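# Push utility cart through self-closing door into yellow bay

## Task

Move the utility cart through the self-closing door into the other room and leave it parked in the yellow bay so that all four of its wheels sit within the taped area and none rests on the tape. The case of copy paper has to be in the cart's top tray with no part of it overhanging the tray's edges. At the end the door must be closed. Either one robot or both may be used, but if any robot tips over or finishes leaning, the task fails.

## Robot and tools

Robots: r1 and r2 are identical Hello Robot Stretch 4 units, each about 1.6 m tall. Each has an omni-wheel base whose rim reaches at most 0.23 m from its base origin, a lift on a mast, and one arm that telescopes forward and ends in a wrist and gripper. Each robot reports everything in its own frames, so where one robot is relative to the other can only be judged from images, lidar_m and wrist_depth_mm. The two may travel slightly different distances for the same command (up to about 3 cm per metre), which matters if both hold one load.

Frames: the base frame has its origin on the floor below the base centre, x forward, y left, z up, in metres. hand_pose is a point between the open fingertips, in this frame, and may be somewhat inaccurate. The odometry frame is the base frame as it was when the scene began; base_odometry counts wheel turns only (slip counts as travel) and heading runs -3.142 to 3.142 rad, positive to the left.

move: one action per call. Its arguments are r1 and r2 (each robot's part; an omitted robot gets nothing new), cameras (list of camera names, or ["all"]; [] for none) and blocking, which must always be false or the call is refused. Under a robot: base, joints, optional speeds, pace, contact_limits; or end_of_arm alone.
- base is a relative offset from where the base last reported itself: {"translate_m": d} straight, forward positive, -2 to 2 m; {"strafe_m": d} sideways, left positive, -2 to 2 m; {"rotate_rad": d} turn in place, counter-clockwise positive, -3.2 to 3.2. Only translate_m and strafe_m may be combined (a straight diagonal without turning).
- joints are absolute targets by name: lift_m 0 to 1.2; arm_m 0 to 0.55; wrist_yaw_rad -1.134 to 4.276 (0 forward, positive left, 3.14 folded back); wrist_pitch_rad -1.117 to 4.259 (0 level, 1.57 pointing down); wrist_roll_rad -1.117 to 4.259 (positive clockwise seen from behind); gripper_m -0.038 to 0.141, the fingertip gap (may be off by up to 0.015). Out-of-range joint targets are clipped and reported; other bad values refuse the call; unknown keys make it invalid.
- pace: "slow", "default", "fast" or "max". Base tops 0.1/0.3/0.4/0.6 m/s and 1/2/3/4 rad/s; a raised lift (above 0.2) lowers base speed caps. speeds gives per-joint top speeds (not gripper_m).
- contact_limits: 0 (gentlest) to 1 for arm_m, lift_m, translate_m, strafe_m, rotate_rad, placed next to its own command; default 0.5. A base limit persists until the next action naming base. For a light arm press use limit 0 and a target 1 to 3 mm beyond contact. When lifting a load keep lift_m limit at 0.3+ for 2 kg, 0.15+ for 1 kg.
- {"end_of_arm": "enable_torque"} revives a wrist or gripper motor that shut off.
Each action lasts at most 15 s; moves are cut after 14 s (time_out). The call returns quickly while motion continues; a new move replaces only the targets it names.

wait: seconds 0 to 10, plus cameras; returns state and images, and ends early once a commanded robot comes to rest. wait(0) shows the "earlier move" line.
stop: brakes all running motions on both robots; optional cameras. It also re-brakes slack wheels.
zoom_image: camera (one of r1_head_camera, r1_head_left_camera, r1_head_right_camera, r1_wrist_camera, and the r2_ equivalents) and region [x0, y0, x1, y1] in pixels from the top-left, at most 504 by 504, from that camera's newest image.
finished_scene: scene = the current scene's number; ends it irrevocably, so the goal must hold without the robots.

Results: per robot state; a "move" line like "move: r1 done; r2 time_out"; "as last shown" marks robots not in the action; "pictures" gives image order. base_status / joint_status: done, moving, off_target (resting short and possibly still pushing), contact_stop (held back, goes slack), time_out (target dropped), limit_stop_at_own_body, limit_stop_at_tilt (lean over 6 degrees; lift, arm, wheels go slack), torque_fault (motor limp). After any unrequested stop or a refused call, the remaining move/wait/finished_scene calls in that reply do not run. on_its_own reports uncommanded behaviour (slack, held at target, current off rest range). lidar_m: 12 distances, 30-degree sectors, 1st ahead then counter-clockwise (4th left, 7th behind, 10th right); "-" means nothing seen or closer than 0.25 m. wrist_depth_mm: 7x7 grid of depths 100 to 2000 mm, "-" unknown. base_tilt in degrees (forward, right), error up to about 3. turned_by_wheels vs turned_by_imu differing by over about 0.1 rad in one move suggests a hit or slip. motor_effort in percent with peaks in brackets; servo_current in mA.

Gripping: command a gap more than 0.015 below the object's width (about 0.06 below for a firm hold); -0.02 or lower to close around a bar or handle. Gripper reading and "done" do not prove a grasp; look for a servo_current rise.

Avoid: robots pressing on each other (a base touching the other robot presses hard after mere millimetres; gripping the other robot's fingers counts); tipping by turning or braking with over 1 kg held and arm_m above 0.2, or by strong pushes with a high gripper; wrist self-collision (gripper over base with lift low, tilted-up plus rolled, yaw+pitch below about -1.1, wrist folded back when tilting); drops, slams, hard hits and letting go of moving things. Loose objects may occasionally get a small push.

Each tool is called in YAML: its name, and indented under it one key for each argument.

## Session

move:
  blocking: false

Scene clock: 0.00 s.
r1.base_odometry: x=+0.000 y=+0.000 heading=+0.000
r1.turned_by_wheels: +0.000
r1.turned_by_imu: +0.000
r1.base_tilt: forward=-1.6 right=+1.3
r1.lidar_m: 1.92 2.25 3.81 1.93 0.97 0.84 0.83 0.93 0.77 0.76 0.93 1.59
r1.base_status: not commanded
r1.joint_positions: lift_m=+0.127 arm_m=+0.000 wrist_yaw_rad=+3.089 wrist_pitch_rad=+0.002 wrist_roll_rad=+0.000 gripper_m=+0.056
r1.joint_status: not commanded
r1.measured_speeds: all 0
r1.motor_effort: lift_m=+20 arm_m=-4 wheel_0=+0 wheel_1=+1 wheel_2=+1
r1.servo_current: wrist_yaw_rad=39 wrist_pitch_rad=46 wrist_roll_rad=65 gripper_m=39
r1.hand_pose: x=-0.1125 y=+0.1024 z=+0.3046 quat_wxyz=(+0.026, -0.001, +0.000, +1.000) (m; r1's base frame)
r1.wrist_depth_mm: 137 138 - - - - - / 113 139 - - - - - / 117 140 224 - - - - / 137 161 - - - - - / - - - - - - - / - - 191 - 187 - - / 842 759 750 788 788 732 768
r2.base_odometry: x=+0.000 y=+0.000 heading=+0.000
r2.turned_by_wheels: +0.000
r2.turned_by_imu: +0.000
r2.base_tilt: forward=-0.6 right=+0.1
r2.lidar_m: 2.02 1.45 1.40 1.49 2.01 2.22 2.34 3.17 1.60 3.62 2.59 2.46
r2.base_status: not commanded
r2.joint_positions: lift_m=+0.295 arm_m=+0.000 wrist_yaw_rad=+3.133 wrist_pitch_rad=+0.002 wrist_roll_rad=+0.000 gripper_m=+0.056
r2.joint_status: not commanded
r2.measured_speeds: all 0
r2.motor_effort: lift_m=+18 arm_m=-4 wheel_0=+0 wheel_1=-1 wheel_2=+0
r2.servo_current: wrist_yaw_rad=46 wrist_pitch_rad=39 wrist_roll_rad=46 gripper_m=59
r2.hand_pose: x=-0.1167 y=+0.0898 z=+0.4727 quat_wxyz=(+0.004, -0.001, +0.000, +1.000) (m; r2's base frame)
r2.wrist_depth_mm: - 140 - - - - - / - 126 150 - - - - / - 130 185 - - - - / 144 143 272 - - - - / 229 - - - - - - / 226 1576 196 1576 190 1618 1464 / 226 1060 1138 - - 1025 1060
pictures: r1_head_camera, r1_head_left_camera, r1_head_right_camera, r1_wrist_camera, r2_head_camera, r2_head_left_camera, r2_head_right_camera, r2_wrist_camera
Images, in order (width x height): r1_head_camera 420x560, r1_head_left_camera 420x672, r1_head_right_camera 420x672, r1_wrist_camera 616x392, r2_head_camera 420x560, r2_head_left_camera 420x672, r2_head_right_camera 420x672, r2_wrist_camera 616x392.

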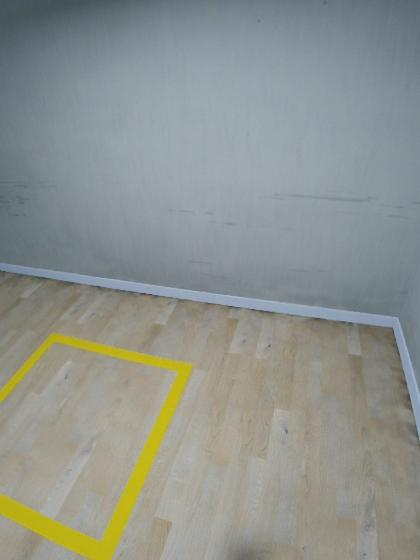

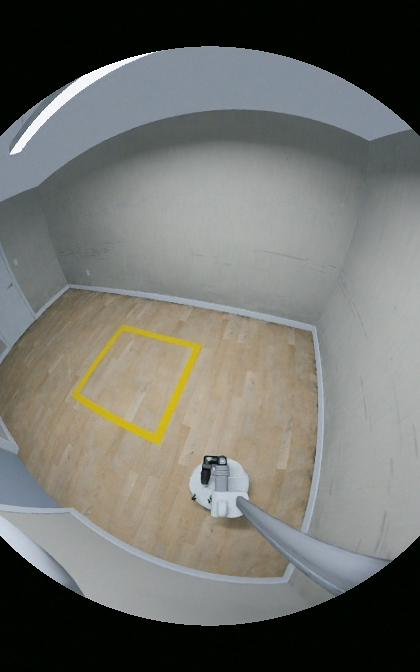

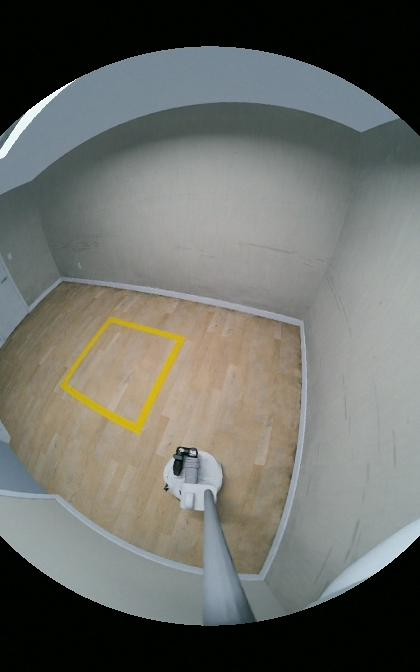

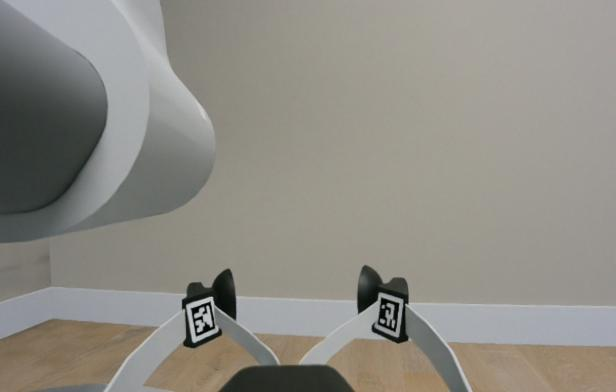

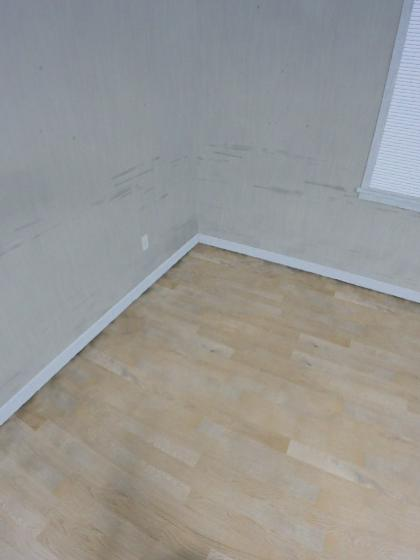

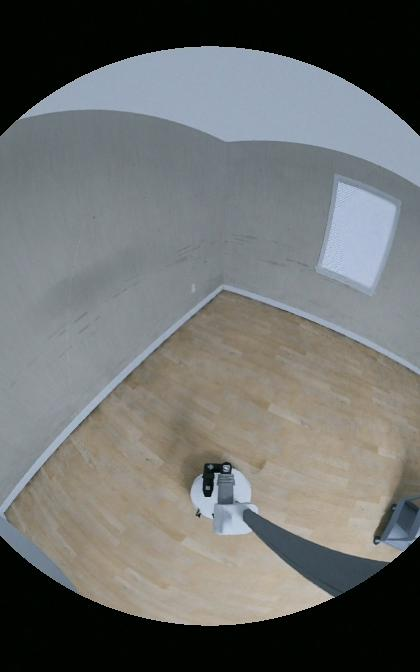

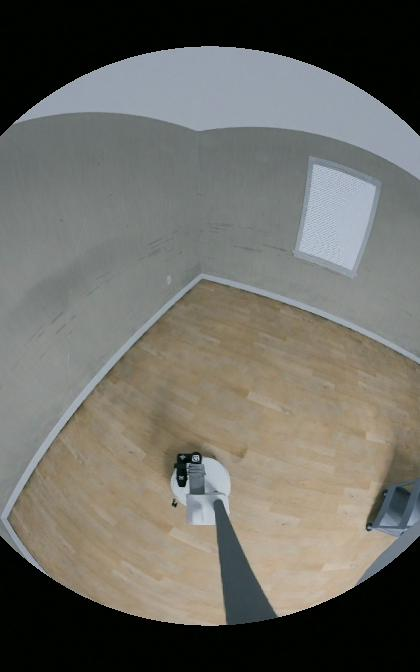

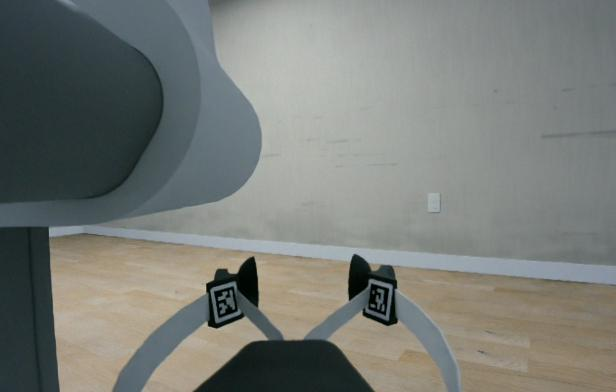

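move:
  blocking: false
  r1: {"base":{"rotate_rad":1.4}}
  r2: {"base":{"rotate_rad":-1.5}}
  cameras: []

wait:
  seconds: 3
  cameras: []

wait:
  seconds: 2

Scene clock: 3.97 s.
move: r1 moving; r2 moving
r1.base_odometry: x=+0.000 y=+0.000 heading=+0.252
r1.turned_by_wheels: +0.252
r1.turned_by_imu: +0.252
r1.base_tilt: forward=-1.6 right=+1.2
r1.lidar_m: 1.98 2.71 3.66 1.25 0.89 0.80 0.87 0.80 0.77 0.82 1.11 1.92
r1.base_status: rotate_rad moving
r1.joint_positions: lift_m=+0.127 arm_m=+0.000 wrist_yaw_rad=+3.089 wrist_pitch_rad=+0.002 wrist_roll_rad=+0.000 gripper_m=+0.056
r1.joint_status: not commanded
r1.measured_speeds: translate_m=-0.001 strafe_m=-0.001 rotate_rad=+0.980 lift_m=+0.000 arm_m=+0.000 wrist_yaw_rad=+0.000 wrist_pitch_rad=+0.000 wrist_roll_rad=+0.000
r1.motor_effort: lift_m=+20(20) arm_m=-4(4) wheel_0=-8(9) wheel_1=-6(9) wheel_2=-7(7)
r1.servo_current: wrist_yaw_rad=59(59) wrist_pitch_rad=39(46) wrist_roll_rad=46(59) gripper_m=39(39)
r1.hand_pose: x=-0.1125 y=+0.1024 z=+0.3046 quat_wxyz=(+0.026, -0.001, +0.000, +1.000) (m; r1's base frame)
r1.wrist_depth_mm: 136 138 - - - - - / 113 139 - - - - - / 114 140 226 - - - - / 137 160 - - - - - / - - - - - - - / - 1060 190 - 187 - - / 778 750 750 798 750 699 732
r2.base_odometry: x=+0.000 y=+0.000 heading=-0.252
r2.turned_by_wheels: -0.252
r2.turned_by_imu: -0.244
r2.base_tilt: forward=-0.7 right=+0.1
r2.lidar_m: 2.52 1.62 1.40 1.40 1.67 2.23 2.24 2.64 1.59 1.63 2.93 2.49
r2.base_status: rotate_rad moving
r2.joint_positions: lift_m=+0.295 arm_m=+0.000 wrist_yaw_rad=+3.133 wrist_pitch_rad=+0.002 wrist_roll_rad=+0.000 gripper_m=+0.056
r2.joint_status: not commanded
r2.measured_speeds: translate_m=+0.000 strafe_m=+0.000 rotate_rad=-0.974 lift_m=+0.000 arm_m=+0.000 wrist_yaw_rad=+0.000 wrist_pitch_rad=+0.000 wrist_roll_rad=+0.000
r2.motor_effort: lift_m=+18(18) arm_m=-4(4) wheel_0=+8(9) wheel_1=+8(10) wheel_2=+9(11)
r2.servo_current: wrist_yaw_rad=33(52) wrist_pitch_rad=39(46) wrist_roll_rad=52(52) gripper_m=39(59)
r2.hand_pose: x=-0.1167 y=+0.0898 z=+0.4727 quat_wxyz=(+0.004, -0.001, +0.000, +1.000) (m; r2's base frame)
r2.wrist_depth_mm: - 141 - - - - - / - 127 150 - - - - / - 130 184 - - - - / 144 143 272 - - - - / 229 - - - - - - / 227 1576 196 1576 190 1661 1464 / 226 1060 1138 - - 1060 1060
pictures: none
No camera images: "cameras" was empty.

Scene clock: 5.43 s.
earlier move: r1 done; r2 moving
r1.base_odometry: x=+0.000 y=+0.000 heading=+1.399
r1.turned_by_wheels: +1.148
r1.turned_by_imu: +1.154
r1.base_tilt: forward=-1.6 right=+1.3
r1.lidar_m: 2.67 1.14 0.86 0.83 0.91 0.79 0.77 0.83 1.23 1.94 2.05 2.99
r1.base_status: done
r1.joint_positions: lift_m=+0.127 arm_m=+0.000 wrist_yaw_rad=+3.089 wrist_pitch_rad=+0.002 wrist_roll_rad=+0.000 gripper_m=+0.056
r1.joint_status: not commanded
r1.measured_speeds: all 0
r1.motor_effort: lift_m=+20(20) arm_m=-4(4) wheel_0=-3(10) wheel_1=-2(9) wheel_2=-1(8)
r1.servo_current: wrist_yaw_rad=52(65) wrist_pitch_rad=39(52) wrist_roll_rad=46(65) gripper_m=39(46)
r1.hand_pose: x=-0.1125 y=+0.1024 z=+0.3046 quat_wxyz=(+0.026, -0.001, +0.000, +1.000) (m; r1's base frame)
r1.wrist_depth_mm: 136 139 - - - - - / 113 139 - - - - - / 118 140 229 - - - - / 137 162 - - - - - / - - - - - - - / - - 190 - 188 - - / 788 707 759 143 759 778 809
r2.base_odometry: x=+0.000 y=+0.000 heading=-1.499
r2.turned_by_wheels: -1.248
r2.turned_by_imu: -1.215
r2.base_tilt: forward=-0.7 right=+0.0
r2.lidar_m: 3.29 2.55 2.45 1.88 1.44 1.39 1.53 2.23 2.22 2.36 3.43 1.62
r2.base_status: rotate_rad moving
r2.joint_positions: lift_m=+0.295 arm_m=+0.000 wrist_yaw_rad=+3.133 wrist_pitch_rad=+0.002 wrist_roll_rad=+0.000 gripper_m=+0.056
r2.joint_status: not commanded
r2.measured_speeds: all 0
r2.motor_effort: lift_m=+18(18) arm_m=-4(4) wheel_0=+5(11) wheel_1=+0(11) wheel_2=+2(11)
r2.servo_current: wrist_yaw_rad=39(59) wrist_pitch_rad=39(46) wrist_roll_rad=52(52) gripper_m=46(59)
r2.hand_pose: x=-0.1167 y=+0.0898 z=+0.4727 quat_wxyz=(+0.004, -0.001, +0.000, +1.000) (m; r2's base frame)
r2.wrist_depth_mm: - 141 - - - - - / - 126 141 - - - - / - 129 185 - - - - / 144 143 263 - - - - / 230 - - - - - - / 228 1576 196 1336 190 - - / 226 1060 1138 - - 1060 1060
wait: 1.47 of 3 s (r1 has come to rest)
pictures: none
No camera images: "cameras" was empty.

Scene clock: 5.50 s.
earlier move: r2 done
r1.base_odometry: x=+0.000 y=+0.000 heading=+1.399
r1.turned_by_wheels: +0.000
r1.turned_by_imu: +0.000
r1.base_tilt: forward=-1.6 right=+1.3
r1.lidar_m: 2.67 1.13 0.85 0.83 0.91 0.80 0.76 0.83 1.21 1.94 2.01 2.96
r1.base_status: done
r1.joint_positions: lift_m=+0.127 arm_m=+0.000 wrist_yaw_rad=+3.089 wrist_pitch_rad=+0.002 wrist_roll_rad=+0.000 gripper_m=+0.056
r1.joint_status: not commanded
r1.measured_speeds: all 0
r1.motor_effort: lift_m=+20(20) arm_m=-4(4) wheel_0=-3(10) wheel_1=-2(9) wheel_2=-2(8)
r1.servo_current: wrist_yaw_rad=33(65) wrist_pitch_rad=33(52) wrist_roll_rad=52(65) gripper_m=39(46)
r1.hand_pose: x=-0.1125 y=+0.1024 z=+0.3046 quat_wxyz=(+0.026, -0.001, +0.000, +1.000) (m; r1's base frame)
r1.wrist_depth_mm: 136 139 - - - - - / 113 139 - - - - - / 117 140 228 - - - - / 137 161 - - - - - / - - - - - - - / - - 190 - 187 - - / 788 707 759 143 741 788 820
r2.base_odometry: x=+0.000 y=+0.000 heading=-1.499
r2.turned_by_wheels: +0.000
r2.turned_by_imu: +0.000
r2.base_tilt: forward=-0.6 right=+0.1
r2.lidar_m: 3.34 2.53 2.50 1.87 1.44 1.40 1.52 2.20 2.23 2.38 3.46 1.60
r2.base_status: done
r2.joint_positions: lift_m=+0.295 arm_m=+0.000 wrist_yaw_rad=+3.133 wrist_pitch_rad=+0.002 wrist_roll_rad=+0.000 gripper_m=+0.056
r2.joint_status: not commanded
r2.measured_speeds: all 0
r2.motor_effort: lift_m=+18(18) arm_m=-4(4) wheel_0=+3(11) wheel_1=+1(11) wheel_2=+2(11)
r2.servo_current: wrist_yaw_rad=39(59) wrist_pitch_rad=39(46) wrist_roll_rad=52(52) gripper_m=39(59)
r2.hand_pose: x=-0.1167 y=+0.0898 z=+0.4727 quat_wxyz=(+0.004, -0.001, +0.000, +1.000) (m; r2's base frame)
r2.wrist_depth_mm: - 140 - - - - - / - 126 142 - - - - / - 130 185 - - - - / 144 143 265 - - - - / 229 - - - - - - / 228 1537 196 1336 190 - - / 226 1060 1138 - - 1042 1078
wait: 0.07 of 2 s (r2 has come to rest)
pictures: r1_head_camera, r1_head_left_camera, r1_head_right_camera, r1_wrist_camera, r2_head_camera, r2_head_left_camera, r2_head_right_camera, r2_wrist_camera
Images, in order (width x height): r1_head_camera 420x560, r1_head_left_camera 420x672, r1_head_right_camera 420x672, r1_wrist_camera 616x392, r2_head_camera 420x560, r2_head_left_camera 420x672, r2_head_right_camera 420x672, r2_wrist_camera 616x392.

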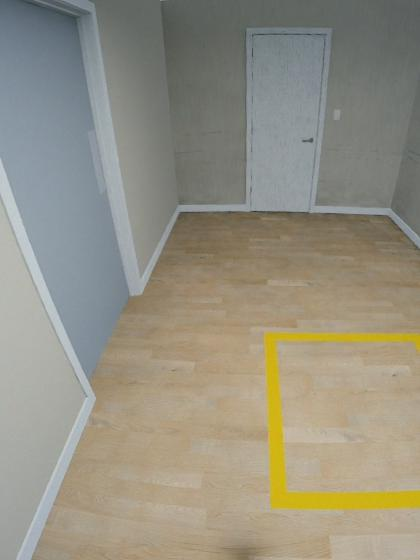

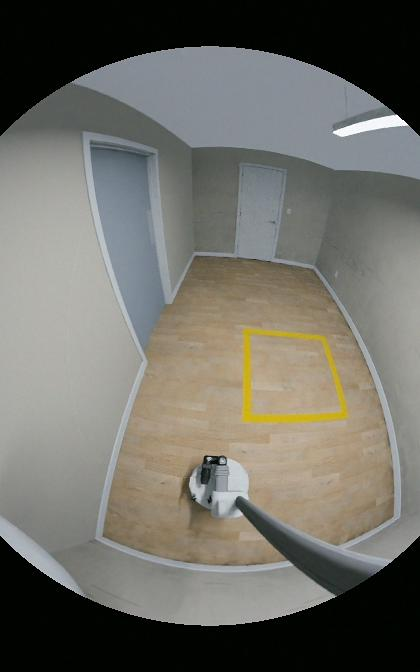

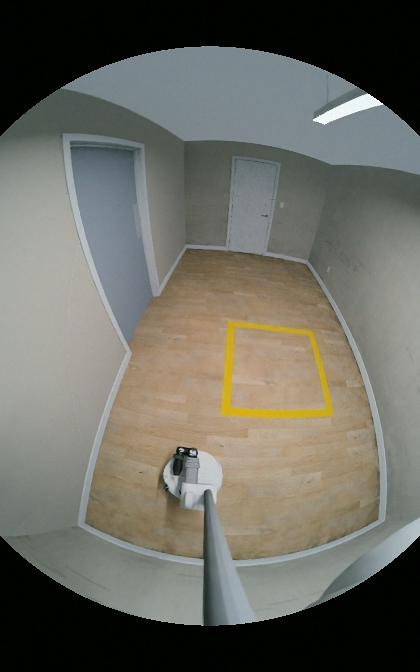

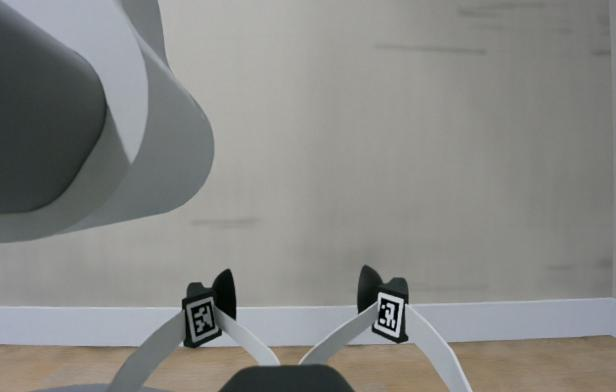

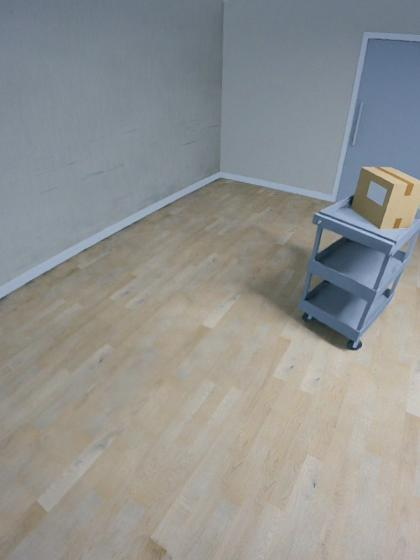

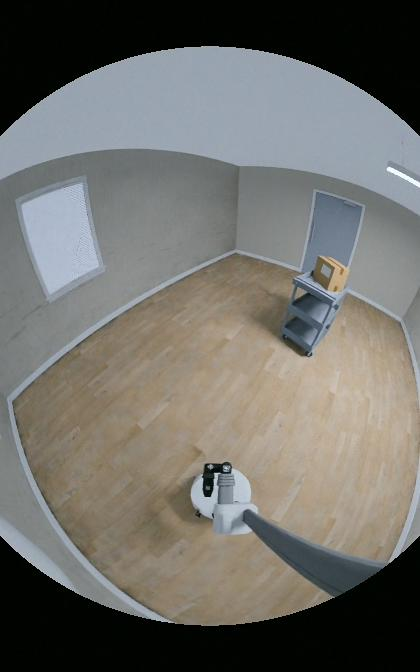

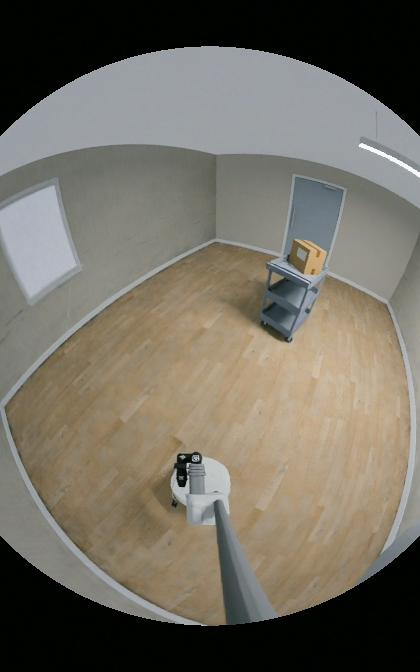

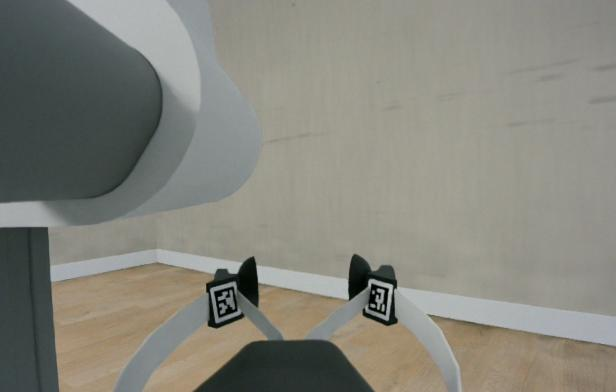

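zoom_image:
  camera: "r2_head_camera"
  region: [220, 20, 420, 360]

zoom_image:
  camera: "r1_head_camera"
  region: [0, 0, 200, 420]

zoom_image:
  camera: "r2_head_left_camera"
  region: [220, 160, 420, 380]

Scaled by 1.482 from the camera's 420x560 image, which has a finer 1200x1600 frame.

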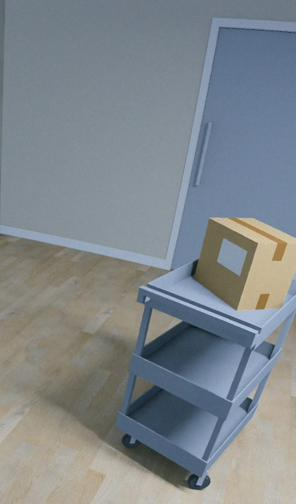

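Scaled by 1.200 from the camera's 420x560 image, which has a finer 600x800 frame.

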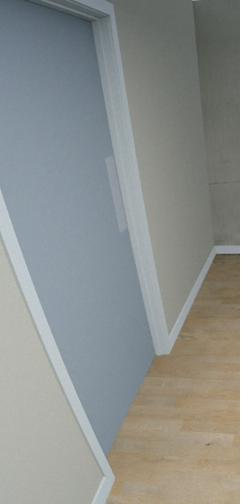

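Scaled by 2.291 from the camera's 420x672 image, which has a finer 600x960 frame.

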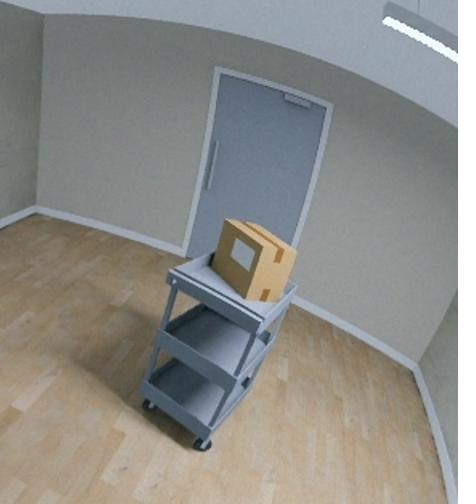

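move:
  blocking: false
  r1: {"base":{"translate_m":1.5},"joints":{"lift_m":0.3},"pace":"fast"}
  r2: {"base":{"rotate_rad":-0.57},"joints":{"lift_m":0.8}}
  cameras: []

wait:
  seconds: 5
  cameras: []

wait:
  seconds: 5
  cameras: ["r1_head_camera","r2_head_camera","r2_head_left_camera"]

move:
  blocking: false
  r1: {"base":{"rotate_rad":1.53},"joints":{"lift_m":0.9,"wrist_yaw_rad":0,"gripper_m":-0.02}}
  cameras: ["r1_head_camera"]

wait:
  seconds: 4
  cameras: ["r1_head_camera","r1_head_left_camera","r1_wrist_camera"]

Scene clock: 57.43 s.
move: r1 moving; r2 moving
r1.base_odometry: x=+0.009 y=+0.049 heading=+1.400
r1.turned_by_wheels: +0.000
r1.turned_by_imu: +0.000
r1.base_tilt: forward=-1.6 right=+1.3
r1.lidar_m: 2.64 1.14 0.85 0.83 0.89 0.86 0.81 0.90 1.30 1.93 2.04 2.97
r1.base_status: translate_m moving
r1.joint_positions: lift_m=+0.190 arm_m=+0.000 wrist_yaw_rad=+3.089 wrist_pitch_rad=+0.002 wrist_roll_rad=+0.000 gripper_m=+0.056
r1.joint_status: lift_m moving
r1.measured_speeds: translate_m=+0.194 strafe_m=+0.000 rotate_rad=+0.003 lift_m=+0.243 arm_m=+0.000 wrist_yaw_rad=+0.000 wrist_pitch_rad=+0.000 wrist_roll_rad=+0.000
r1.motor_effort: lift_m=+28(28) arm_m=-4(4) wheel_0=+9(9) wheel_1=+8(8) wheel_2=-10(12)
r1.servo_current: wrist_yaw_rad=52(52) wrist_pitch_rad=46(46) wrist_roll_rad=46(65) gripper_m=46(46)
r1.hand_pose: x=-0.1125 y=+0.1024 z=+0.3674 quat_wxyz=(+0.026, -0.001, +0.000, +1.000) (m; r1's base frame)
r1.wrist_depth_mm: - 137 - - - - - / - 137 - - - - - / 110 138 206 - - - - / 124 139 238 - - - - / - - - - - - - / - - 190 - 188 - - / 891 164 820 143 842 788 878
r2.base_odometry: x=+0.000 y=+0.000 heading=-1.752
r2.turned_by_wheels: -0.252
r2.turned_by_imu: -0.244
r2.base_tilt: forward=-0.7 right=+0.0
r2.lidar_m: 1.69 2.82 2.49 2.48 1.56 1.39 1.43 1.73 2.22 2.25 2.77 1.60
r2.base_status: rotate_rad moving
r2.joint_positions: lift_m=+0.333 arm_m=+0.000 wrist_yaw_rad=+3.133 wrist_pitch_rad=+0.002 wrist_roll_rad=+0.000 gripper_m=+0.056
r2.joint_status: lift_m moving
r2.measured_speeds: translate_m=+0.000 strafe_m=+0.000 rotate_rad=-0.976 lift_m=+0.146 arm_m=+0.000 wrist_yaw_rad=+0.000 wrist_pitch_rad=+0.000 wrist_roll_rad=+0.000
r2.motor_effort: lift_m=+24(24) arm_m=-4(4) wheel_0=+5(10) wheel_1=+8(9) wheel_2=+10(11)
r2.servo_current: wrist_yaw_rad=46(59) wrist_pitch_rad=46(46) wrist_roll_rad=46(59) gripper_m=52(52)
r2.hand_pose: x=-0.1167 y=+0.0898 z=+0.5103 quat_wxyz=(+0.004, -0.001, +0.000, +1.000) (m; r2's base frame)
r2.wrist_depth_mm: - 141 - - - - - / - 126 141 - - - - / - 130 184 - - - - / 144 144 207 - - - - / 230 - - - - - - / 227 1661 195 171 191 - - / 226 1138 1182 - - 1098 1060
pictures: none
No camera images: "cameras" was empty.

Scene clock: 59.90 s.
earlier move: r1 moving; r2 done
r1.base_odometry: x=+0.168 y=+0.973 heading=+1.400
r1.turned_by_wheels: +0.000
r1.turned_by_imu: +0.000
r1.base_tilt: forward=-1.6 right=+1.3
r1.lidar_m: 2.44 1.16 0.87 0.75 0.83 1.20 1.74 1.87 2.08 1.99 2.11 3.02
r1.base_status: translate_m moving
r1.joint_positions: lift_m=+0.300 arm_m=+0.000 wrist_yaw_rad=+3.089 wrist_pitch_rad=+0.002 wrist_roll_rad=+0.000 gripper_m=+0.056
r1.joint_status: all done
r1.measured_speeds: translate_m=+0.399 strafe_m=+0.000 rotate_rad=+0.000 lift_m=+0.000 arm_m=+0.000 wrist_yaw_rad=+0.000 wrist_pitch_rad=+0.000 wrist_roll_rad=+0.000
r1.motor_effort: lift_m=+25(29) arm_m=-4(4) wheel_0=+5(9) wheel_1=+4(8) wheel_2=-7(13)
r1.servo_current: wrist_yaw_rad=46(72) wrist_pitch_rad=33(52) wrist_roll_rad=52(65) gripper_m=39(52)
r1.hand_pose: x=-0.1125 y=+0.1024 z=+0.4771 quat_wxyz=(+0.026, -0.001, +0.000, +1.000) (m; r1's base frame)
r1.wrist_depth_mm: - 137 - - - - - / - 138 - - - - - / 110 138 206 - - - - / 125 139 239 - - - - / - - - - - - - / 1576 1618 192 1618 188 1537 - / 1255 1098 1118 153 1160 1138 1078
r2.base_odometry: x=+0.000 y=+0.000 heading=-2.069
r2.turned_by_wheels: -0.317
r2.turned_by_imu: -0.309
r2.base_tilt: forward=-0.7 right=+0.1
r2.lidar_m: 1.61 3.43 2.57 2.49 1.94 1.48 1.40 1.48 2.08 2.21 2.36 3.33
r2.base_status: done
r2.joint_positions: lift_m=+0.800 arm_m=+0.000 wrist_yaw_rad=+3.133 wrist_pitch_rad=+0.002 wrist_roll_rad=+0.000 gripper_m=+0.056
r2.joint_status: all done
r2.measured_speeds: all 0
r2.motor_effort: lift_m=+21(26) arm_m=-4(4) wheel_0=+3(10) wheel_1=+3(9) wheel_2=+4(11)
r2.servo_current: wrist_yaw_rad=52(65) wrist_pitch_rad=33(46) wrist_roll_rad=46(59) gripper_m=46(52)
r2.hand_pose: x=-0.1167 y=+0.0898 z=+0.9775 quat_wxyz=(+0.004, -0.001, +0.000, +1.000) (m; r2's base frame)
r2.wrist_depth_mm: - 140 - - - - - / - 126 141 - - - - / - 129 184 - - - - / 144 143 218 - - - - / 219 - - - - - - / 220 - 189 - 188 - - / 224 - - - - - -
wait: 2.47 of 5 s (r2 has come to rest)
pictures: none
No camera images: "cameras" was empty.

Scene clock: 61.97 s.
earlier move: r1 done
r1.base_odometry: x=+0.255 y=+1.478 heading=+1.400
r1.turned_by_wheels: +0.000
r1.turned_by_imu: +0.001
r1.base_tilt: forward=-1.6 right=+1.3
r1.lidar_m: 2.34 0.97 0.86 0.82 0.84 1.16 2.24 2.46 2.11 2.02 2.19 2.51
r1.base_status: done
r1.joint_positions: lift_m=+0.300 arm_m=+0.000 wrist_yaw_rad=+3.089 wrist_pitch_rad=+0.002 wrist_roll_rad=+0.000 gripper_m=+0.056
r1.joint_status: all done
r1.measured_speeds: all 0
r1.motor_effort: lift_m=+25(29) arm_m=-4(4) wheel_0=-1(9) wheel_1=+1(8) wheel_2=+2(13)
r1.servo_current: wrist_yaw_rad=33(72) wrist_pitch_rad=46(52) wrist_roll_rad=39(65) gripper_m=39(52)
r1.hand_pose: x=-0.1125 y=+0.1024 z=+0.4771 quat_wxyz=(+0.026, -0.001, +0.000, +1.000) (m; r1's base frame)
r1.wrist_depth_mm: 136 139 - - - - - / 113 139 - - - - - / 118 140 273 - - - - / 137 161 - - - - - / - - - - - - - / 1756 1756 193 1808 187 - - / 1255 1118 1118 153 1160 1098 -
r2.base_odometry: x=+0.000 y=+0.000 heading=-2.069
r2.turned_by_wheels: +0.000
r2.turned_by_imu: +0.000
r2.base_tilt: forward=-0.7 right=+0.1
r2.lidar_m: 1.62 3.47 2.55 2.49 1.96 1.47 1.39 1.51 2.10 2.22 2.35 3.30
r2.base_status: done
r2.joint_positions: lift_m=+0.800 arm_m=+0.000 wrist_yaw_rad=+3.133 wrist_pitch_rad=+0.002 wrist_roll_rad=+0.000 gripper_m=+0.056
r2.joint_status: all done
r2.measured_speeds: all 0
r2.motor_effort: lift_m=+21(26) arm_m=-4(4) wheel_0=+3(10) wheel_1=+3(9) wheel_2=+4(11)
r2.servo_current: wrist_yaw_rad=39(65) wrist_pitch_rad=46(46) wrist_roll_rad=46(59) gripper_m=52(52)
r2.hand_pose: x=-0.1167 y=+0.0898 z=+0.9775 quat_wxyz=(+0.004, -0.001, +0.000, +1.000) (m; r2's base frame)
r2.wrist_depth_mm: - 140 - - - - - / - 126 141 - - - - / - 129 185 - - - - / 144 143 218 - - - - / 220 - - - - - - / 220 - 189 - 189 - - / 224 - - - - - -
wait: 2.07 of 5 s (r1 has come to rest)
pictures: r1_head_camera, r2_head_camera, r2_head_left_camera
Images, in order (width x height): r1_head_camera 420x560, r2_head_camera 420x560, r2_head_left_camera 420x672.

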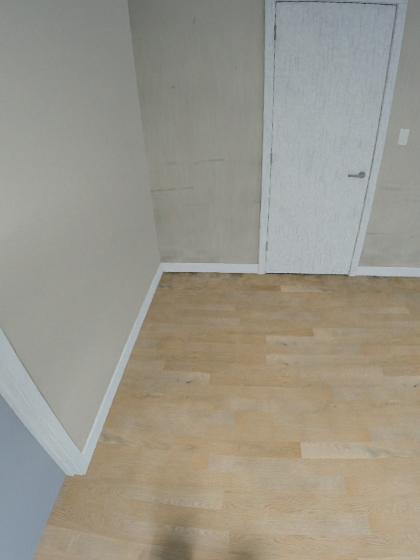

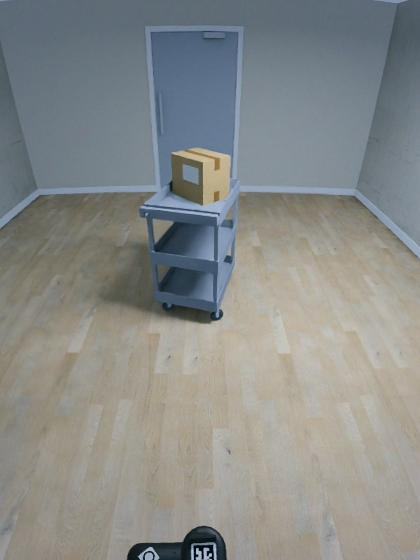

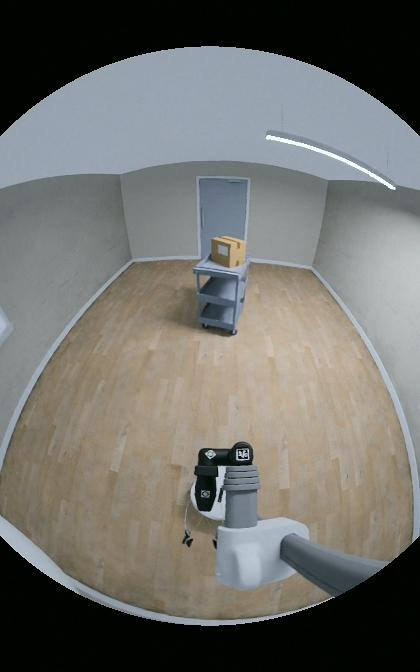

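Scene clock: 62.47 s.
move: r1 moving
r1.base_odometry: x=+0.255 y=+1.478 heading=+1.651
r1.turned_by_wheels: +0.252
r1.turned_by_imu: +0.252
r1.base_tilt: forward=-1.6 right=+1.3
r1.lidar_m: 1.39 0.92 0.81 0.83 0.90 1.73 2.27 2.31 2.04 2.05 2.46 2.44
r1.base_status: rotate_rad moving
r1.joint_positions: lift_m=+0.337 arm_m=+0.000 wrist_yaw_rad=+2.503 wrist_pitch_rad=+0.002 wrist_roll_rad=+0.000 gripper_m=+0.037
r1.joint_status: lift_m moving; wrist_yaw_rad moving; gripper_m moving
r1.measured_speeds: translate_m=+0.000 strafe_m=+0.000 rotate_rad=+0.971 lift_m=+0.146 arm_m=+0.000 wrist_yaw_rad=-1.820 wrist_pitch_rad=+0.000 wrist_roll_rad=+0.000
r1.motor_effort: lift_m=+27(29) arm_m=-4(4) wheel_0=-8(10) wheel_1=-6(7) wheel_2=-6(8)
r1.servo_current: wrist_yaw_rad=78(137) wrist_pitch_rad=39(46) wrist_roll_rad=46(65) gripper_m=111(111)
r1.hand_pose: x=-0.0084 y=+0.2422 z=+0.5150 quat_wxyz=(+0.314, -0.001, +0.000, +0.949) (m; r1's base frame)
r1.wrist_depth_mm: - - - - - - 683 / - - - - - - 699 / - - - - - - 699 / - - - - - - 715 / - - - - - - 699 / 1863 1863 196 1808 186 - 707 / 1308 1182 1182 158 151 - 699
r2: as last shown
r2.lidar_m: 1.63 3.49 2.58 2.48 1.94 1.46 1.41 1.49 2.08 2.22 2.35 3.30
r2.motor_effort: lift_m=+21(21) arm_m=-4(4) wheel_0=+3(3) wheel_1=+3(3) wheel_2=+4(4)
r2.servo_current: wrist_yaw_rad=46(52) wrist_pitch_rad=33(46) wrist_roll_rad=39(59) gripper_m=52(52)
r2.wrist_depth_mm: - 141 - - - - - / - 126 141 - - - - / - 129 184 - - - - / 144 143 217 - - - - / 220 - - - - - - / 220 - 190 - 189 - - / 224 - - - - - -
pictures: r1_head_camera
Images, in order (width x height): r1_head_camera 420x560.

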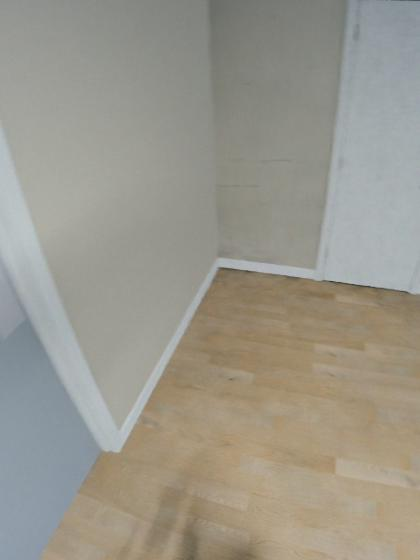

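Scene clock: 65.23 s.
earlier move: r1 done
r1.base_odometry: x=+0.255 y=+1.478 heading=+2.929
r1.turned_by_wheels: +1.278
r1.turned_by_imu: +1.285
r1.base_tilt: forward=-1.6 right=+1.3
r1.lidar_m: 0.81 0.84 1.09 2.26 2.39 2.10 2.04 2.17 2.51 2.44 1.02 0.86
r1.base_status: done
r1.joint_positions: lift_m=+0.900 arm_m=+0.000 wrist_yaw_rad=+0.003 wrist_pitch_rad=+0.002 wrist_roll_rad=+0.000 gripper_m=-0.019
r1.joint_status: all done
r1.measured_speeds: all 0
r1.motor_effort: lift_m=+25(29) arm_m=-4(4) wheel_0=-2(10) wheel_1=-2(9) wheel_2=-2(8)
r1.servo_current: wrist_yaw_rad=59(137) wrist_pitch_rad=39(52) wrist_roll_rad=52(78) gripper_m=52(130)
r1.hand_pose: x=+0.4596 y=-0.0866 z=+1.0771 quat_wxyz=(+1.000, +0.000, +0.001, +0.001) (m; r1's base frame)
r1.wrist_depth_mm: - - - - - - - / - - - - - - 609 / - - - - - - 609 / - - - - - - 609 / - - - - - - 615 / - - 182 198 171 - 621 / - 133 163 147 144 - -
r2.base_odometry: x=+0.000 y=+0.000 heading=-2.069
r2.turned_by_wheels: +0.000
r2.turned_by_imu: +0.000
r2.base_tilt: forward=-0.7 right=+0.1
r2.lidar_m: 1.63 3.43 2.55 2.48 1.97 1.46 1.40 1.49 2.09 2.22 2.38 3.33
r2.base_status: not commanded
r2.joint_positions: lift_m=+0.800 arm_m=+0.000 wrist_yaw_rad=+3.133 wrist_pitch_rad=+0.002 wrist_roll_rad=+0.000 gripper_m=+0.056
r2.joint_status: not commanded
r2.measured_speeds: all 0
r2.motor_effort: lift_m=+21(21) arm_m=-4(4) wheel_0=+3(4) wheel_1=+3(3) wheel_2=+4(5)
r2.servo_current: wrist_yaw_rad=46(59) wrist_pitch_rad=46(46) wrist_roll_rad=46(65) gripper_m=46(59)
r2.hand_pose: x=-0.1167 y=+0.0898 z=+0.9775 quat_wxyz=(+0.004, -0.001, +0.000, +1.000) (m; r2's base frame)
r2.wrist_depth_mm: - 141 - - - - - / - 126 141 - - - - / - 129 185 - - - - / 144 143 216 - - - - / 220 - - - - - - / 219 - 190 - 188 - - / 224 - - - - - -
wait: 2.77 of 4 s (r1 has come to rest)
pictures: r1_head_camera, r1_head_left_camera, r1_wrist_camera
Images, in order (width x height): r1_head_camera 420x560, r1_head_left_camera 420x672, r1_wrist_camera 616x392.

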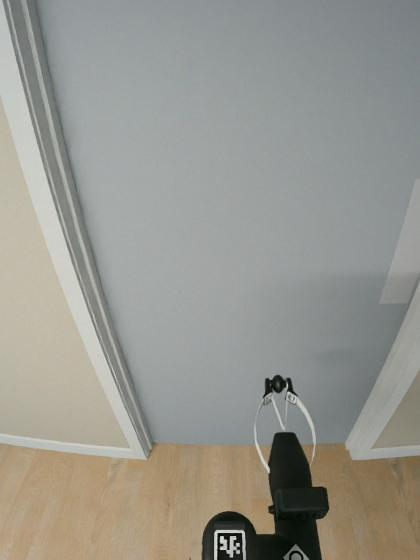

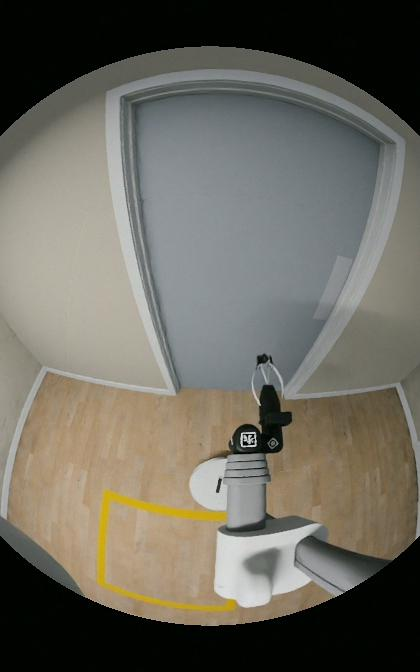

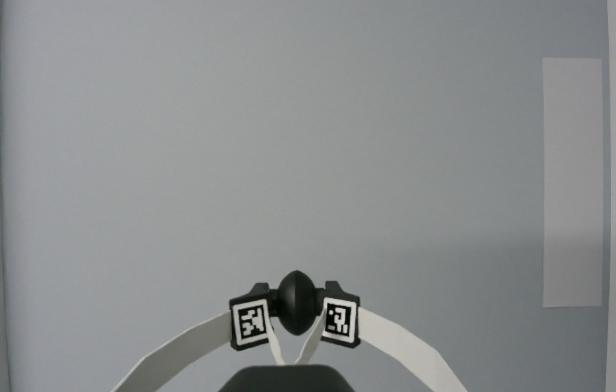

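move:
  blocking: false
  r1: {"base":{"strafe_m":-0.3},"joints":{"lift_m":0.55}}
  r2: {"base":{"translate_m":0.7,"strafe_m":0.15},"joints":{"wrist_yaw_rad":0,"gripper_m":0.1}}
  cameras: []

wait:
  seconds: 2.5
  cameras: []

wait:
  seconds: 2
  cameras: []

move:
  blocking: false
  r1: {"base":{"translate_m":0.75},"contact_limits":{"translate_m":0.7}}
  cameras: ["r2_head_camera","r2_head_left_camera","r2_wrist_camera"]

wait:
  seconds: 5
  cameras: ["r1_head_camera","r1_head_left_camera","r2_head_left_camera","r2_head_camera"]

Scene clock: 81.43 s.
move: r1 moving; r2 moving
r1.base_odometry: x=+0.263 y=+1.513 heading=+2.929
r1.turned_by_wheels: +0.000
r1.turned_by_imu: -0.001
r1.base_tilt: forward=-1.6 right=+1.2
r1.lidar_m: 0.81 0.85 1.07 2.29 2.41 2.10 2.03 2.15 2.50 2.42 1.03 0.83
r1.base_status: strafe_m moving
r1.joint_positions: lift_m=+0.863 arm_m=+0.000 wrist_yaw_rad=+0.003 wrist_pitch_rad=+0.002 wrist_roll_rad=+0.000 gripper_m=-0.019
r1.joint_status: lift_m moving
r1.measured_speeds: translate_m=+0.001 strafe_m=-0.140 rotate_rad=-0.004 lift_m=-0.146 arm_m=+0.000 wrist_yaw_rad=+0.000 wrist_pitch_rad=+0.000 wrist_roll_rad=+0.000
r1.motor_effort: lift_m=+10(23) arm_m=-4(4) wheel_0=+8(11) wheel_1=-10(10) wheel_2=+0(2)
r1.servo_current: wrist_yaw_rad=46(59) wrist_pitch_rad=46(46) wrist_roll_rad=39(59) gripper_m=52(59)
r1.hand_pose: x=+0.4596 y=-0.0866 z=+1.0402 quat_wxyz=(+1.000, +0.000, +0.001, +0.001) (m; r1's base frame)
r1.wrist_depth_mm: - - - - - - 603 / - - - - - - 609 / - - - - - - 609 / - - - - - - 603 / - - - - - - 603 / - - 183 198 170 - - / - 132 163 146 144 - -
r2.base_odometry: x=-0.009 y=-0.031 heading=-2.068
r2.turned_by_wheels: +0.000
r2.turned_by_imu: +0.001
r2.base_tilt: forward=-0.7 right=+0.1
r2.lidar_m: 1.56 3.44 2.54 2.49 2.01 1.49 1.43 1.52 2.12 2.24 2.35 3.30
r2.base_status: translate_m moving; strafe_m moving
r2.joint_positions: lift_m=+0.800 arm_m=+0.000 wrist_yaw_rad=+2.571 wrist_pitch_rad=+0.002 wrist_roll_rad=+0.000 gripper_m=+0.075
r2.joint_status: wrist_yaw_rad moving; gripper_m moving
r2.measured_speeds: translate_m=+0.121 strafe_m=+0.026 rotate_rad=+0.002 lift_m=+0.000 arm_m=+0.000 wrist_yaw_rad=-1.731 wrist_pitch_rad=+0.000 wrist_roll_rad=+0.000
r2.motor_effort: lift_m=+21(21) arm_m=-4(4) wheel_0=+8(8) wheel_1=+10(10) wheel_2=-12(12)
r2.servo_current: wrist_yaw_rad=78(182) wrist_pitch_rad=39(46) wrist_roll_rad=46(65) gripper_m=98(98)
r2.hand_pose: x=-0.0245 y=+0.2294 z=+0.9775 quat_wxyz=(+0.282, -0.001, +0.000, +0.960) (m; r2's base frame)
r2.wrist_depth_mm: - - - - - - - / - - - - - - - / - - - - - - - / - - - - - - - / - - - - - - - / - - 189 - 187 - - / - - - - - - -
pictures: none
No camera images: "cameras" was empty.

Scene clock: 83.37 s.
earlier move: r1 done; r2 moving
r1.base_odometry: x=+0.319 y=+1.771 heading=+2.929
r1.turned_by_wheels: +0.000
r1.turned_by_imu: -0.002
r1.base_tilt: forward=-1.6 right=+1.3
r1.lidar_m: 0.79 0.86 1.08 2.54 2.68 2.12 2.02 2.17 2.24 2.16 1.06 0.80
r1.base_status: done
r1.joint_positions: lift_m=+0.550 arm_m=+0.000 wrist_yaw_rad=+0.003 wrist_pitch_rad=+0.002 wrist_roll_rad=+0.000 gripper_m=-0.019
r1.joint_status: all done
r1.measured_speeds: all 0
r1.motor_effort: lift_m=+13(23) arm_m=-4(4) wheel_0=+2(12) wheel_1=-1(11) wheel_2=+0(2)
r1.servo_current: wrist_yaw_rad=52(72) wrist_pitch_rad=39(52) wrist_roll_rad=52(72) gripper_m=52(59)
r1.hand_pose: x=+0.4596 y=-0.0866 z=+0.7281 quat_wxyz=(+1.000, +0.000, +0.001, +0.001) (m; r1's base frame)
r1.wrist_depth_mm: - - - - 591 554 - / - - - - 597 559 - / - - - - - 564 - / - - - - - 564 - / - - - - - 564 - / - - 183 198 180 521 - / - 133 163 147 144 - -
r2.base_odometry: x=-0.157 y=-0.532 heading=-2.068
r2.turned_by_wheels: +0.000
r2.turned_by_imu: +0.001
r2.base_tilt: forward=-0.7 right=+0.0
r2.lidar_m: 1.07 3.27 2.47 2.36 2.51 2.03 1.94 2.07 2.46 2.35 2.48 3.52
r2.base_status: translate_m moving; strafe_m moving
r2.joint_positions: lift_m=+0.800 arm_m=+0.000 wrist_yaw_rad=+0.003 wrist_pitch_rad=+0.002 wrist_roll_rad=+0.000 gripper_m=+0.100
r2.joint_status: all done
r2.measured_speeds: translate_m=+0.288 strafe_m=+0.062 rotate_rad=+0.004 lift_m=+0.000 arm_m=+0.000 wrist_yaw_rad=+0.000 wrist_pitch_rad=+0.000 wrist_roll_rad=+0.000
r2.motor_effort: lift_m=+21(21) arm_m=-4(4) wheel_0=+4(10) wheel_1=+6(12) wheel_2=-8(14)
r2.servo_current: wrist_yaw_rad=46(182) wrist_pitch_rad=46(46) wrist_roll_rad=46(65) gripper_m=52(98)
r2.hand_pose: x=+0.4596 y=-0.0866 z=+0.9775 quat_wxyz=(+1.000, +0.000, +0.001, +0.001) (m; r2's base frame)
r2.wrist_depth_mm: - - - - - - - / - - - - - - - / - - - - - - - / - - - 1308 - - - / - - - 1229 1229 - - / - - 194 1576 195 - - / - - - - - - -
wait: 1.93 of 2.5 s (r1 has come to rest)
pictures: none
No camera images: "cameras" was empty.

Scene clock: 84.80 s.
earlier move: r2 done
r1.base_odometry: x=+0.319 y=+1.771 heading=+2.929
r1.turned_by_wheels: +0.000
r1.turned_by_imu: +0.000
r1.base_tilt: forward=-1.6 right=+1.3
r1.lidar_m: 0.80 0.85 1.10 2.57 2.68 2.13 2.03 2.19 2.20 2.15 1.04 0.79
r1.base_status: done
r1.joint_positions: lift_m=+0.550 arm_m=+0.000 wrist_yaw_rad=+0.003 wrist_pitch_rad=+0.002 wrist_roll_rad=+0.000 gripper_m=-0.019
r1.joint_status: all done
r1.measured_speeds: all 0
r1.motor_effort: lift_m=+13(23) arm_m=-4(4) wheel_0=+2(12) wheel_1=-1(11) wheel_2=+0(2)
r1.servo_current: wrist_yaw_rad=52(72) wrist_pitch_rad=33(52) wrist_roll_rad=65(72) gripper_m=52(59)
r1.hand_pose: x=+0.4596 y=-0.0866 z=+0.7281 quat_wxyz=(+1.000, +0.000, +0.001, +0.001) (m; r1's base frame)
r1.wrist_depth_mm: - - - - 591 544 - / - - - - 591 554 - / - - - - - 559 - / - - - - - 559 - / - - - - - 564 - / - - 183 198 179 525 - / - 133 163 146 143 - -
r2.base_odometry: x=-0.202 y=-0.687 heading=-2.068
r2.turned_by_wheels: +0.000
r2.turned_by_imu: +0.000
r2.base_tilt: forward=-0.7 right=+0.1
r2.lidar_m: 0.93 3.22 2.40 2.28 2.48 2.18 2.11 2.19 2.49 2.40 2.53 0.98
r2.base_status: done
r2.joint_positions: lift_m=+0.800 arm_m=+0.000 wrist_yaw_rad=+0.003 wrist_pitch_rad=+0.002 wrist_roll_rad=+0.000 gripper_m=+0.100
r2.joint_status: all done
r2.measured_speeds: all 0
r2.motor_effort: lift_m=+21(21) arm_m=-4(4) wheel_0=+5(10) wheel_1=+3(12) wheel_2=-4(14)
r2.servo_current: wrist_yaw_rad=46(182) wrist_pitch_rad=39(46) wrist_roll_rad=46(65) gripper_m=46(98)
r2.hand_pose: x=+0.4596 y=-0.0866 z=+0.9775 quat_wxyz=(+1.000, +0.000, +0.001, +0.001) (m; r2's base frame)
r2.wrist_depth_mm: - - - - - - - / - - - - - - - / - - - - - - - / - - - 1160 1060 - - / - - - 1138 991 - - / - - 193 842 185 - - / - - - - - - -
wait: 1.43 of 2 s (r2 has come to rest)
pictures: none
No camera images: "cameras" was empty.

Scene clock: 85.30 s.
move: r1 moving
r1.base_odometry: x=+0.288 y=+1.778 heading=+2.929
r1.turned_by_wheels: +0.000
r1.turned_by_imu: +0.000
r1.base_tilt: forward=-1.6 right=+1.3
r1.lidar_m: 0.77 0.80 1.04 2.56 2.68 2.14 2.08 2.19 2.23 2.16 0.98 0.76
r1.base_status: translate_m moving
r1.joint_positions: lift_m=+0.550 arm_m=+0.000 wrist_yaw_rad=+0.003 wrist_pitch_rad=+0.002 wrist_roll_rad=+0.000 gripper_m=-0.019
r1.joint_status: not commanded
r1.measured_speeds: translate_m=+0.122 strafe_m=+0.000 rotate_rad=+0.000 lift_m=+0.000 arm_m=+0.000 wrist_yaw_rad=+0.000 wrist_pitch_rad=+0.000 wrist_roll_rad=+0.000
r1.motor_effort: lift_m=+13(13) arm_m=-4(4) wheel_0=+8(8) wheel_1=+4(6) wheel_2=-7(9)
r1.servo_current: wrist_yaw_rad=39(52) wrist_pitch_rad=39(52) wrist_roll_rad=46(65) gripper_m=52(59)
r1.contact_limits: translate_m 0.7
r1.hand_pose: x=+0.4596 y=-0.0866 z=+0.7281 quat_wxyz=(+1.000, +0.000, +0.001, +0.001) (m; r1's base frame)
r1.wrist_depth_mm: - - - - 574 535 - / - - - - 574 512 - / - - - - - 517 - / - - - - - 512 - / - - - - - 517 - / - - 183 198 170 517 - / - 133 163 146 144 - -
r2: as last shown
r2.base_tilt: forward=-0.7 right=+0.0
r2.lidar_m: 0.92 3.24 2.43 2.30 2.46 2.16 2.10 2.22 2.50 2.39 2.53 0.91
r2.motor_effort: lift_m=+21(21) arm_m=-4(4) wheel_0=+4(5) wheel_1=+3(3) wheel_2=-4(4)
r2.servo_current: wrist_yaw_rad=46(52) wrist_pitch_rad=46(46) wrist_roll_rad=52(52) gripper_m=46(52)
r2.wrist_depth_mm: - - - - - - - / - - - - - - - / - - - - - - - / - - - 1182 1042 - - / - - - 1118 991 - - / - - 193 820 185 - - / - - - - - - -
pictures: r2_head_camera, r2_head_left_camera, r2_wrist_camera
Images, in order (width x height): r2_head_camera 420x560, r2_head_left_camera 420x672, r2_wrist_camera 616x392.

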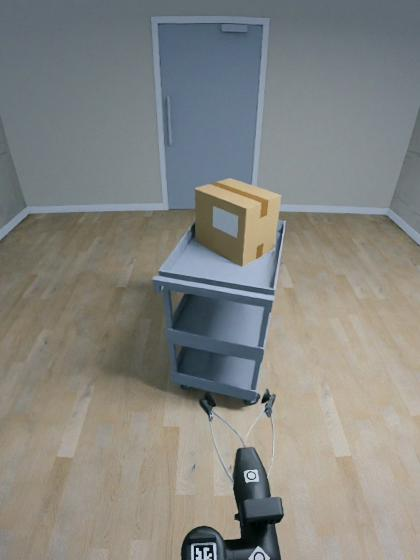

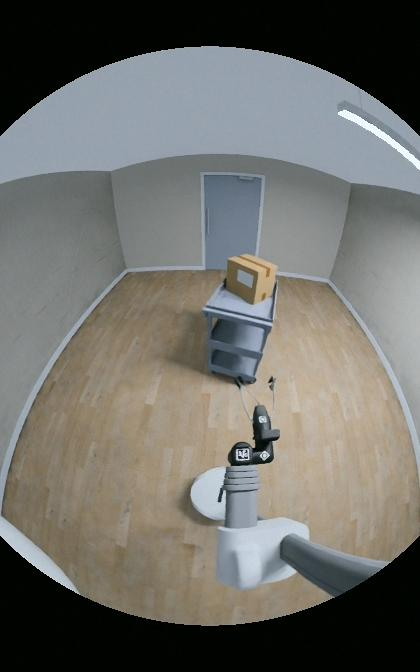

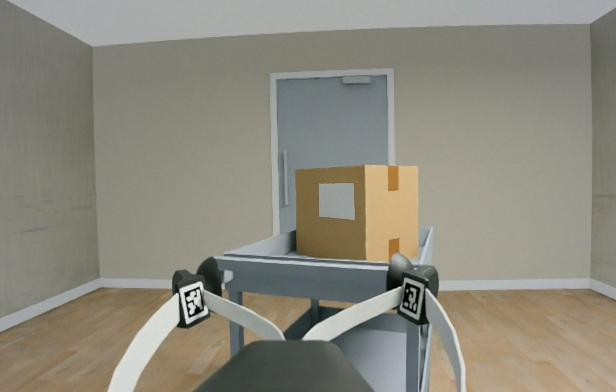

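Scene clock: 88.80 s.
earlier move: r1 done
r1.base_odometry: x=-0.414 y=+1.930 heading=+2.929
r1.turned_by_wheels: -0.001
r1.turned_by_imu: +0.058
r1.base_tilt: forward=-1.6 right=+1.3
r1.lidar_m: 0.36 0.36 0.40 0.62 2.67 2.83 2.77 2.95 2.27 0.33 0.36 0.48
r1.base_status: done
r1.joint_positions: lift_m=+0.550 arm_m=-0.001 wrist_yaw_rad=-0.020 wrist_pitch_rad=+0.002 wrist_roll_rad=+0.000 gripper_m=-0.020
r1.joint_status: not commanded
r1.measured_speeds: all 0
r1.motor_effort: lift_m=+14(14) arm_m=+10(19) wheel_0=+2(10) wheel_1=+3(14) wheel_2=-12(29)
r1.servo_current: wrist_yaw_rad=104(143) wrist_pitch_rad=46(52) wrist_roll_rad=33(65) gripper_m=39(59)
r1.contact_limits: translate_m 0.7
r1.hand_pose: x=+0.4569 y=-0.0933 z=+0.7280 quat_wxyz=(+1.000, +0.000, +0.001, -0.010) (m; r1's base frame)
r1.wrist_depth_mm: 180 194 213 236 266 303 - / 179 194 214 237 265 304 - / 179 195 214 236 266 304 - / 180 195 214 237 266 306 - / 180 195 215 237 267 304 - / 178 193 205 198 265 304 - / 178 189 207 185 254 319 1708
r2.base_odometry: x=-0.202 y=-0.687 heading=-2.068
r2.turned_by_wheels: +0.000
r2.turned_by_imu: +0.000
r2.base_tilt: forward=-0.7 right=+0.1
r2.lidar_m: 0.94 3.20 2.42 2.29 2.47 2.17 2.08 2.23 2.50 2.40 2.52 0.94
r2.base_status: not commanded
r2.joint_positions: lift_m=+0.800 arm_m=+0.000 wrist_yaw_rad=+0.003 wrist_pitch_rad=+0.002 wrist_roll_rad=+0.000 gripper_m=+0.100
r2.joint_status: not commanded
r2.measured_speeds: all 0
r2.motor_effort: lift_m=+21(21) arm_m=-4(4) wheel_0=+4(5) wheel_1=+3(4) wheel_2=-4(4)
r2.servo_current: wrist_yaw_rad=59(59) wrist_pitch_rad=39(52) wrist_roll_rad=52(65) gripper_m=46(59)
r2.hand_pose: x=+0.4596 y=-0.0866 z=+0.9775 quat_wxyz=(+1.000, +0.000, +0.001, +0.001) (m; r2's base frame)
r2.wrist_depth_mm: - - - - - - - / - - - - - - - / - - - - - - - / - - - 1182 1060 - - / - - - 1118 1008 - - / - - 193 842 186 - - / - - - - - - -
wait: 3.50 of 5 s (r1 has come to rest)
pictures: r1_head_camera, r1_head_left_camera, r2_head_camera, r2_head_left_camera
Images, in order (width x height): r1_head_camera 420x560, r1_head_left_camera 420x672, r2_head_camera 420x560, r2_head_left_camera 420x672.

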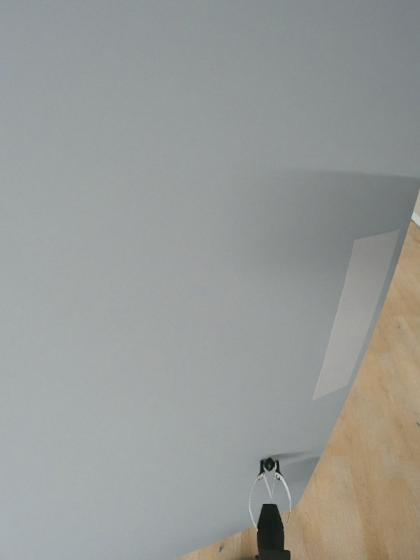

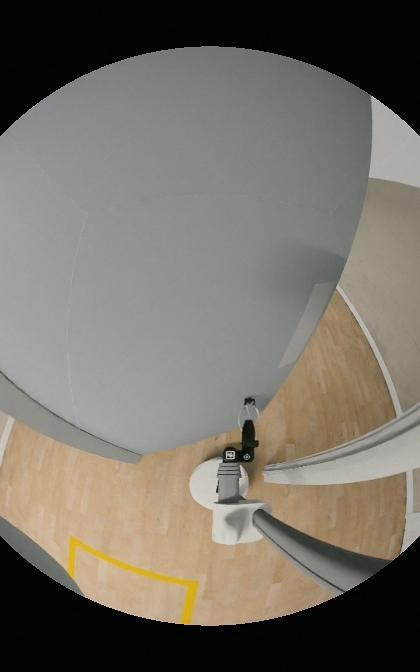

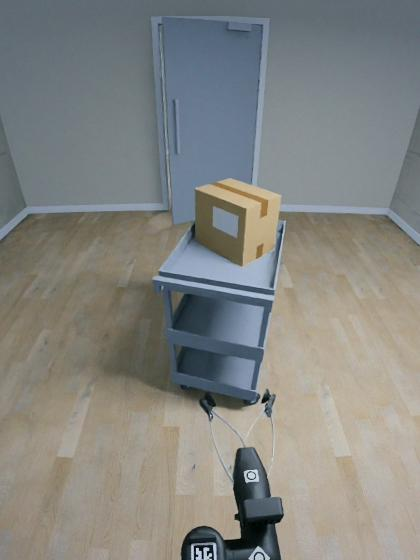

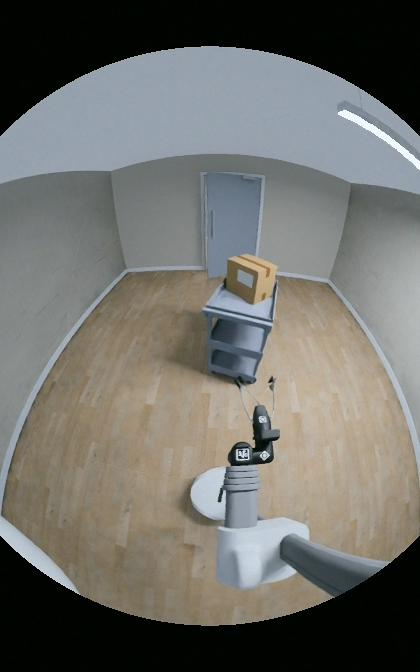

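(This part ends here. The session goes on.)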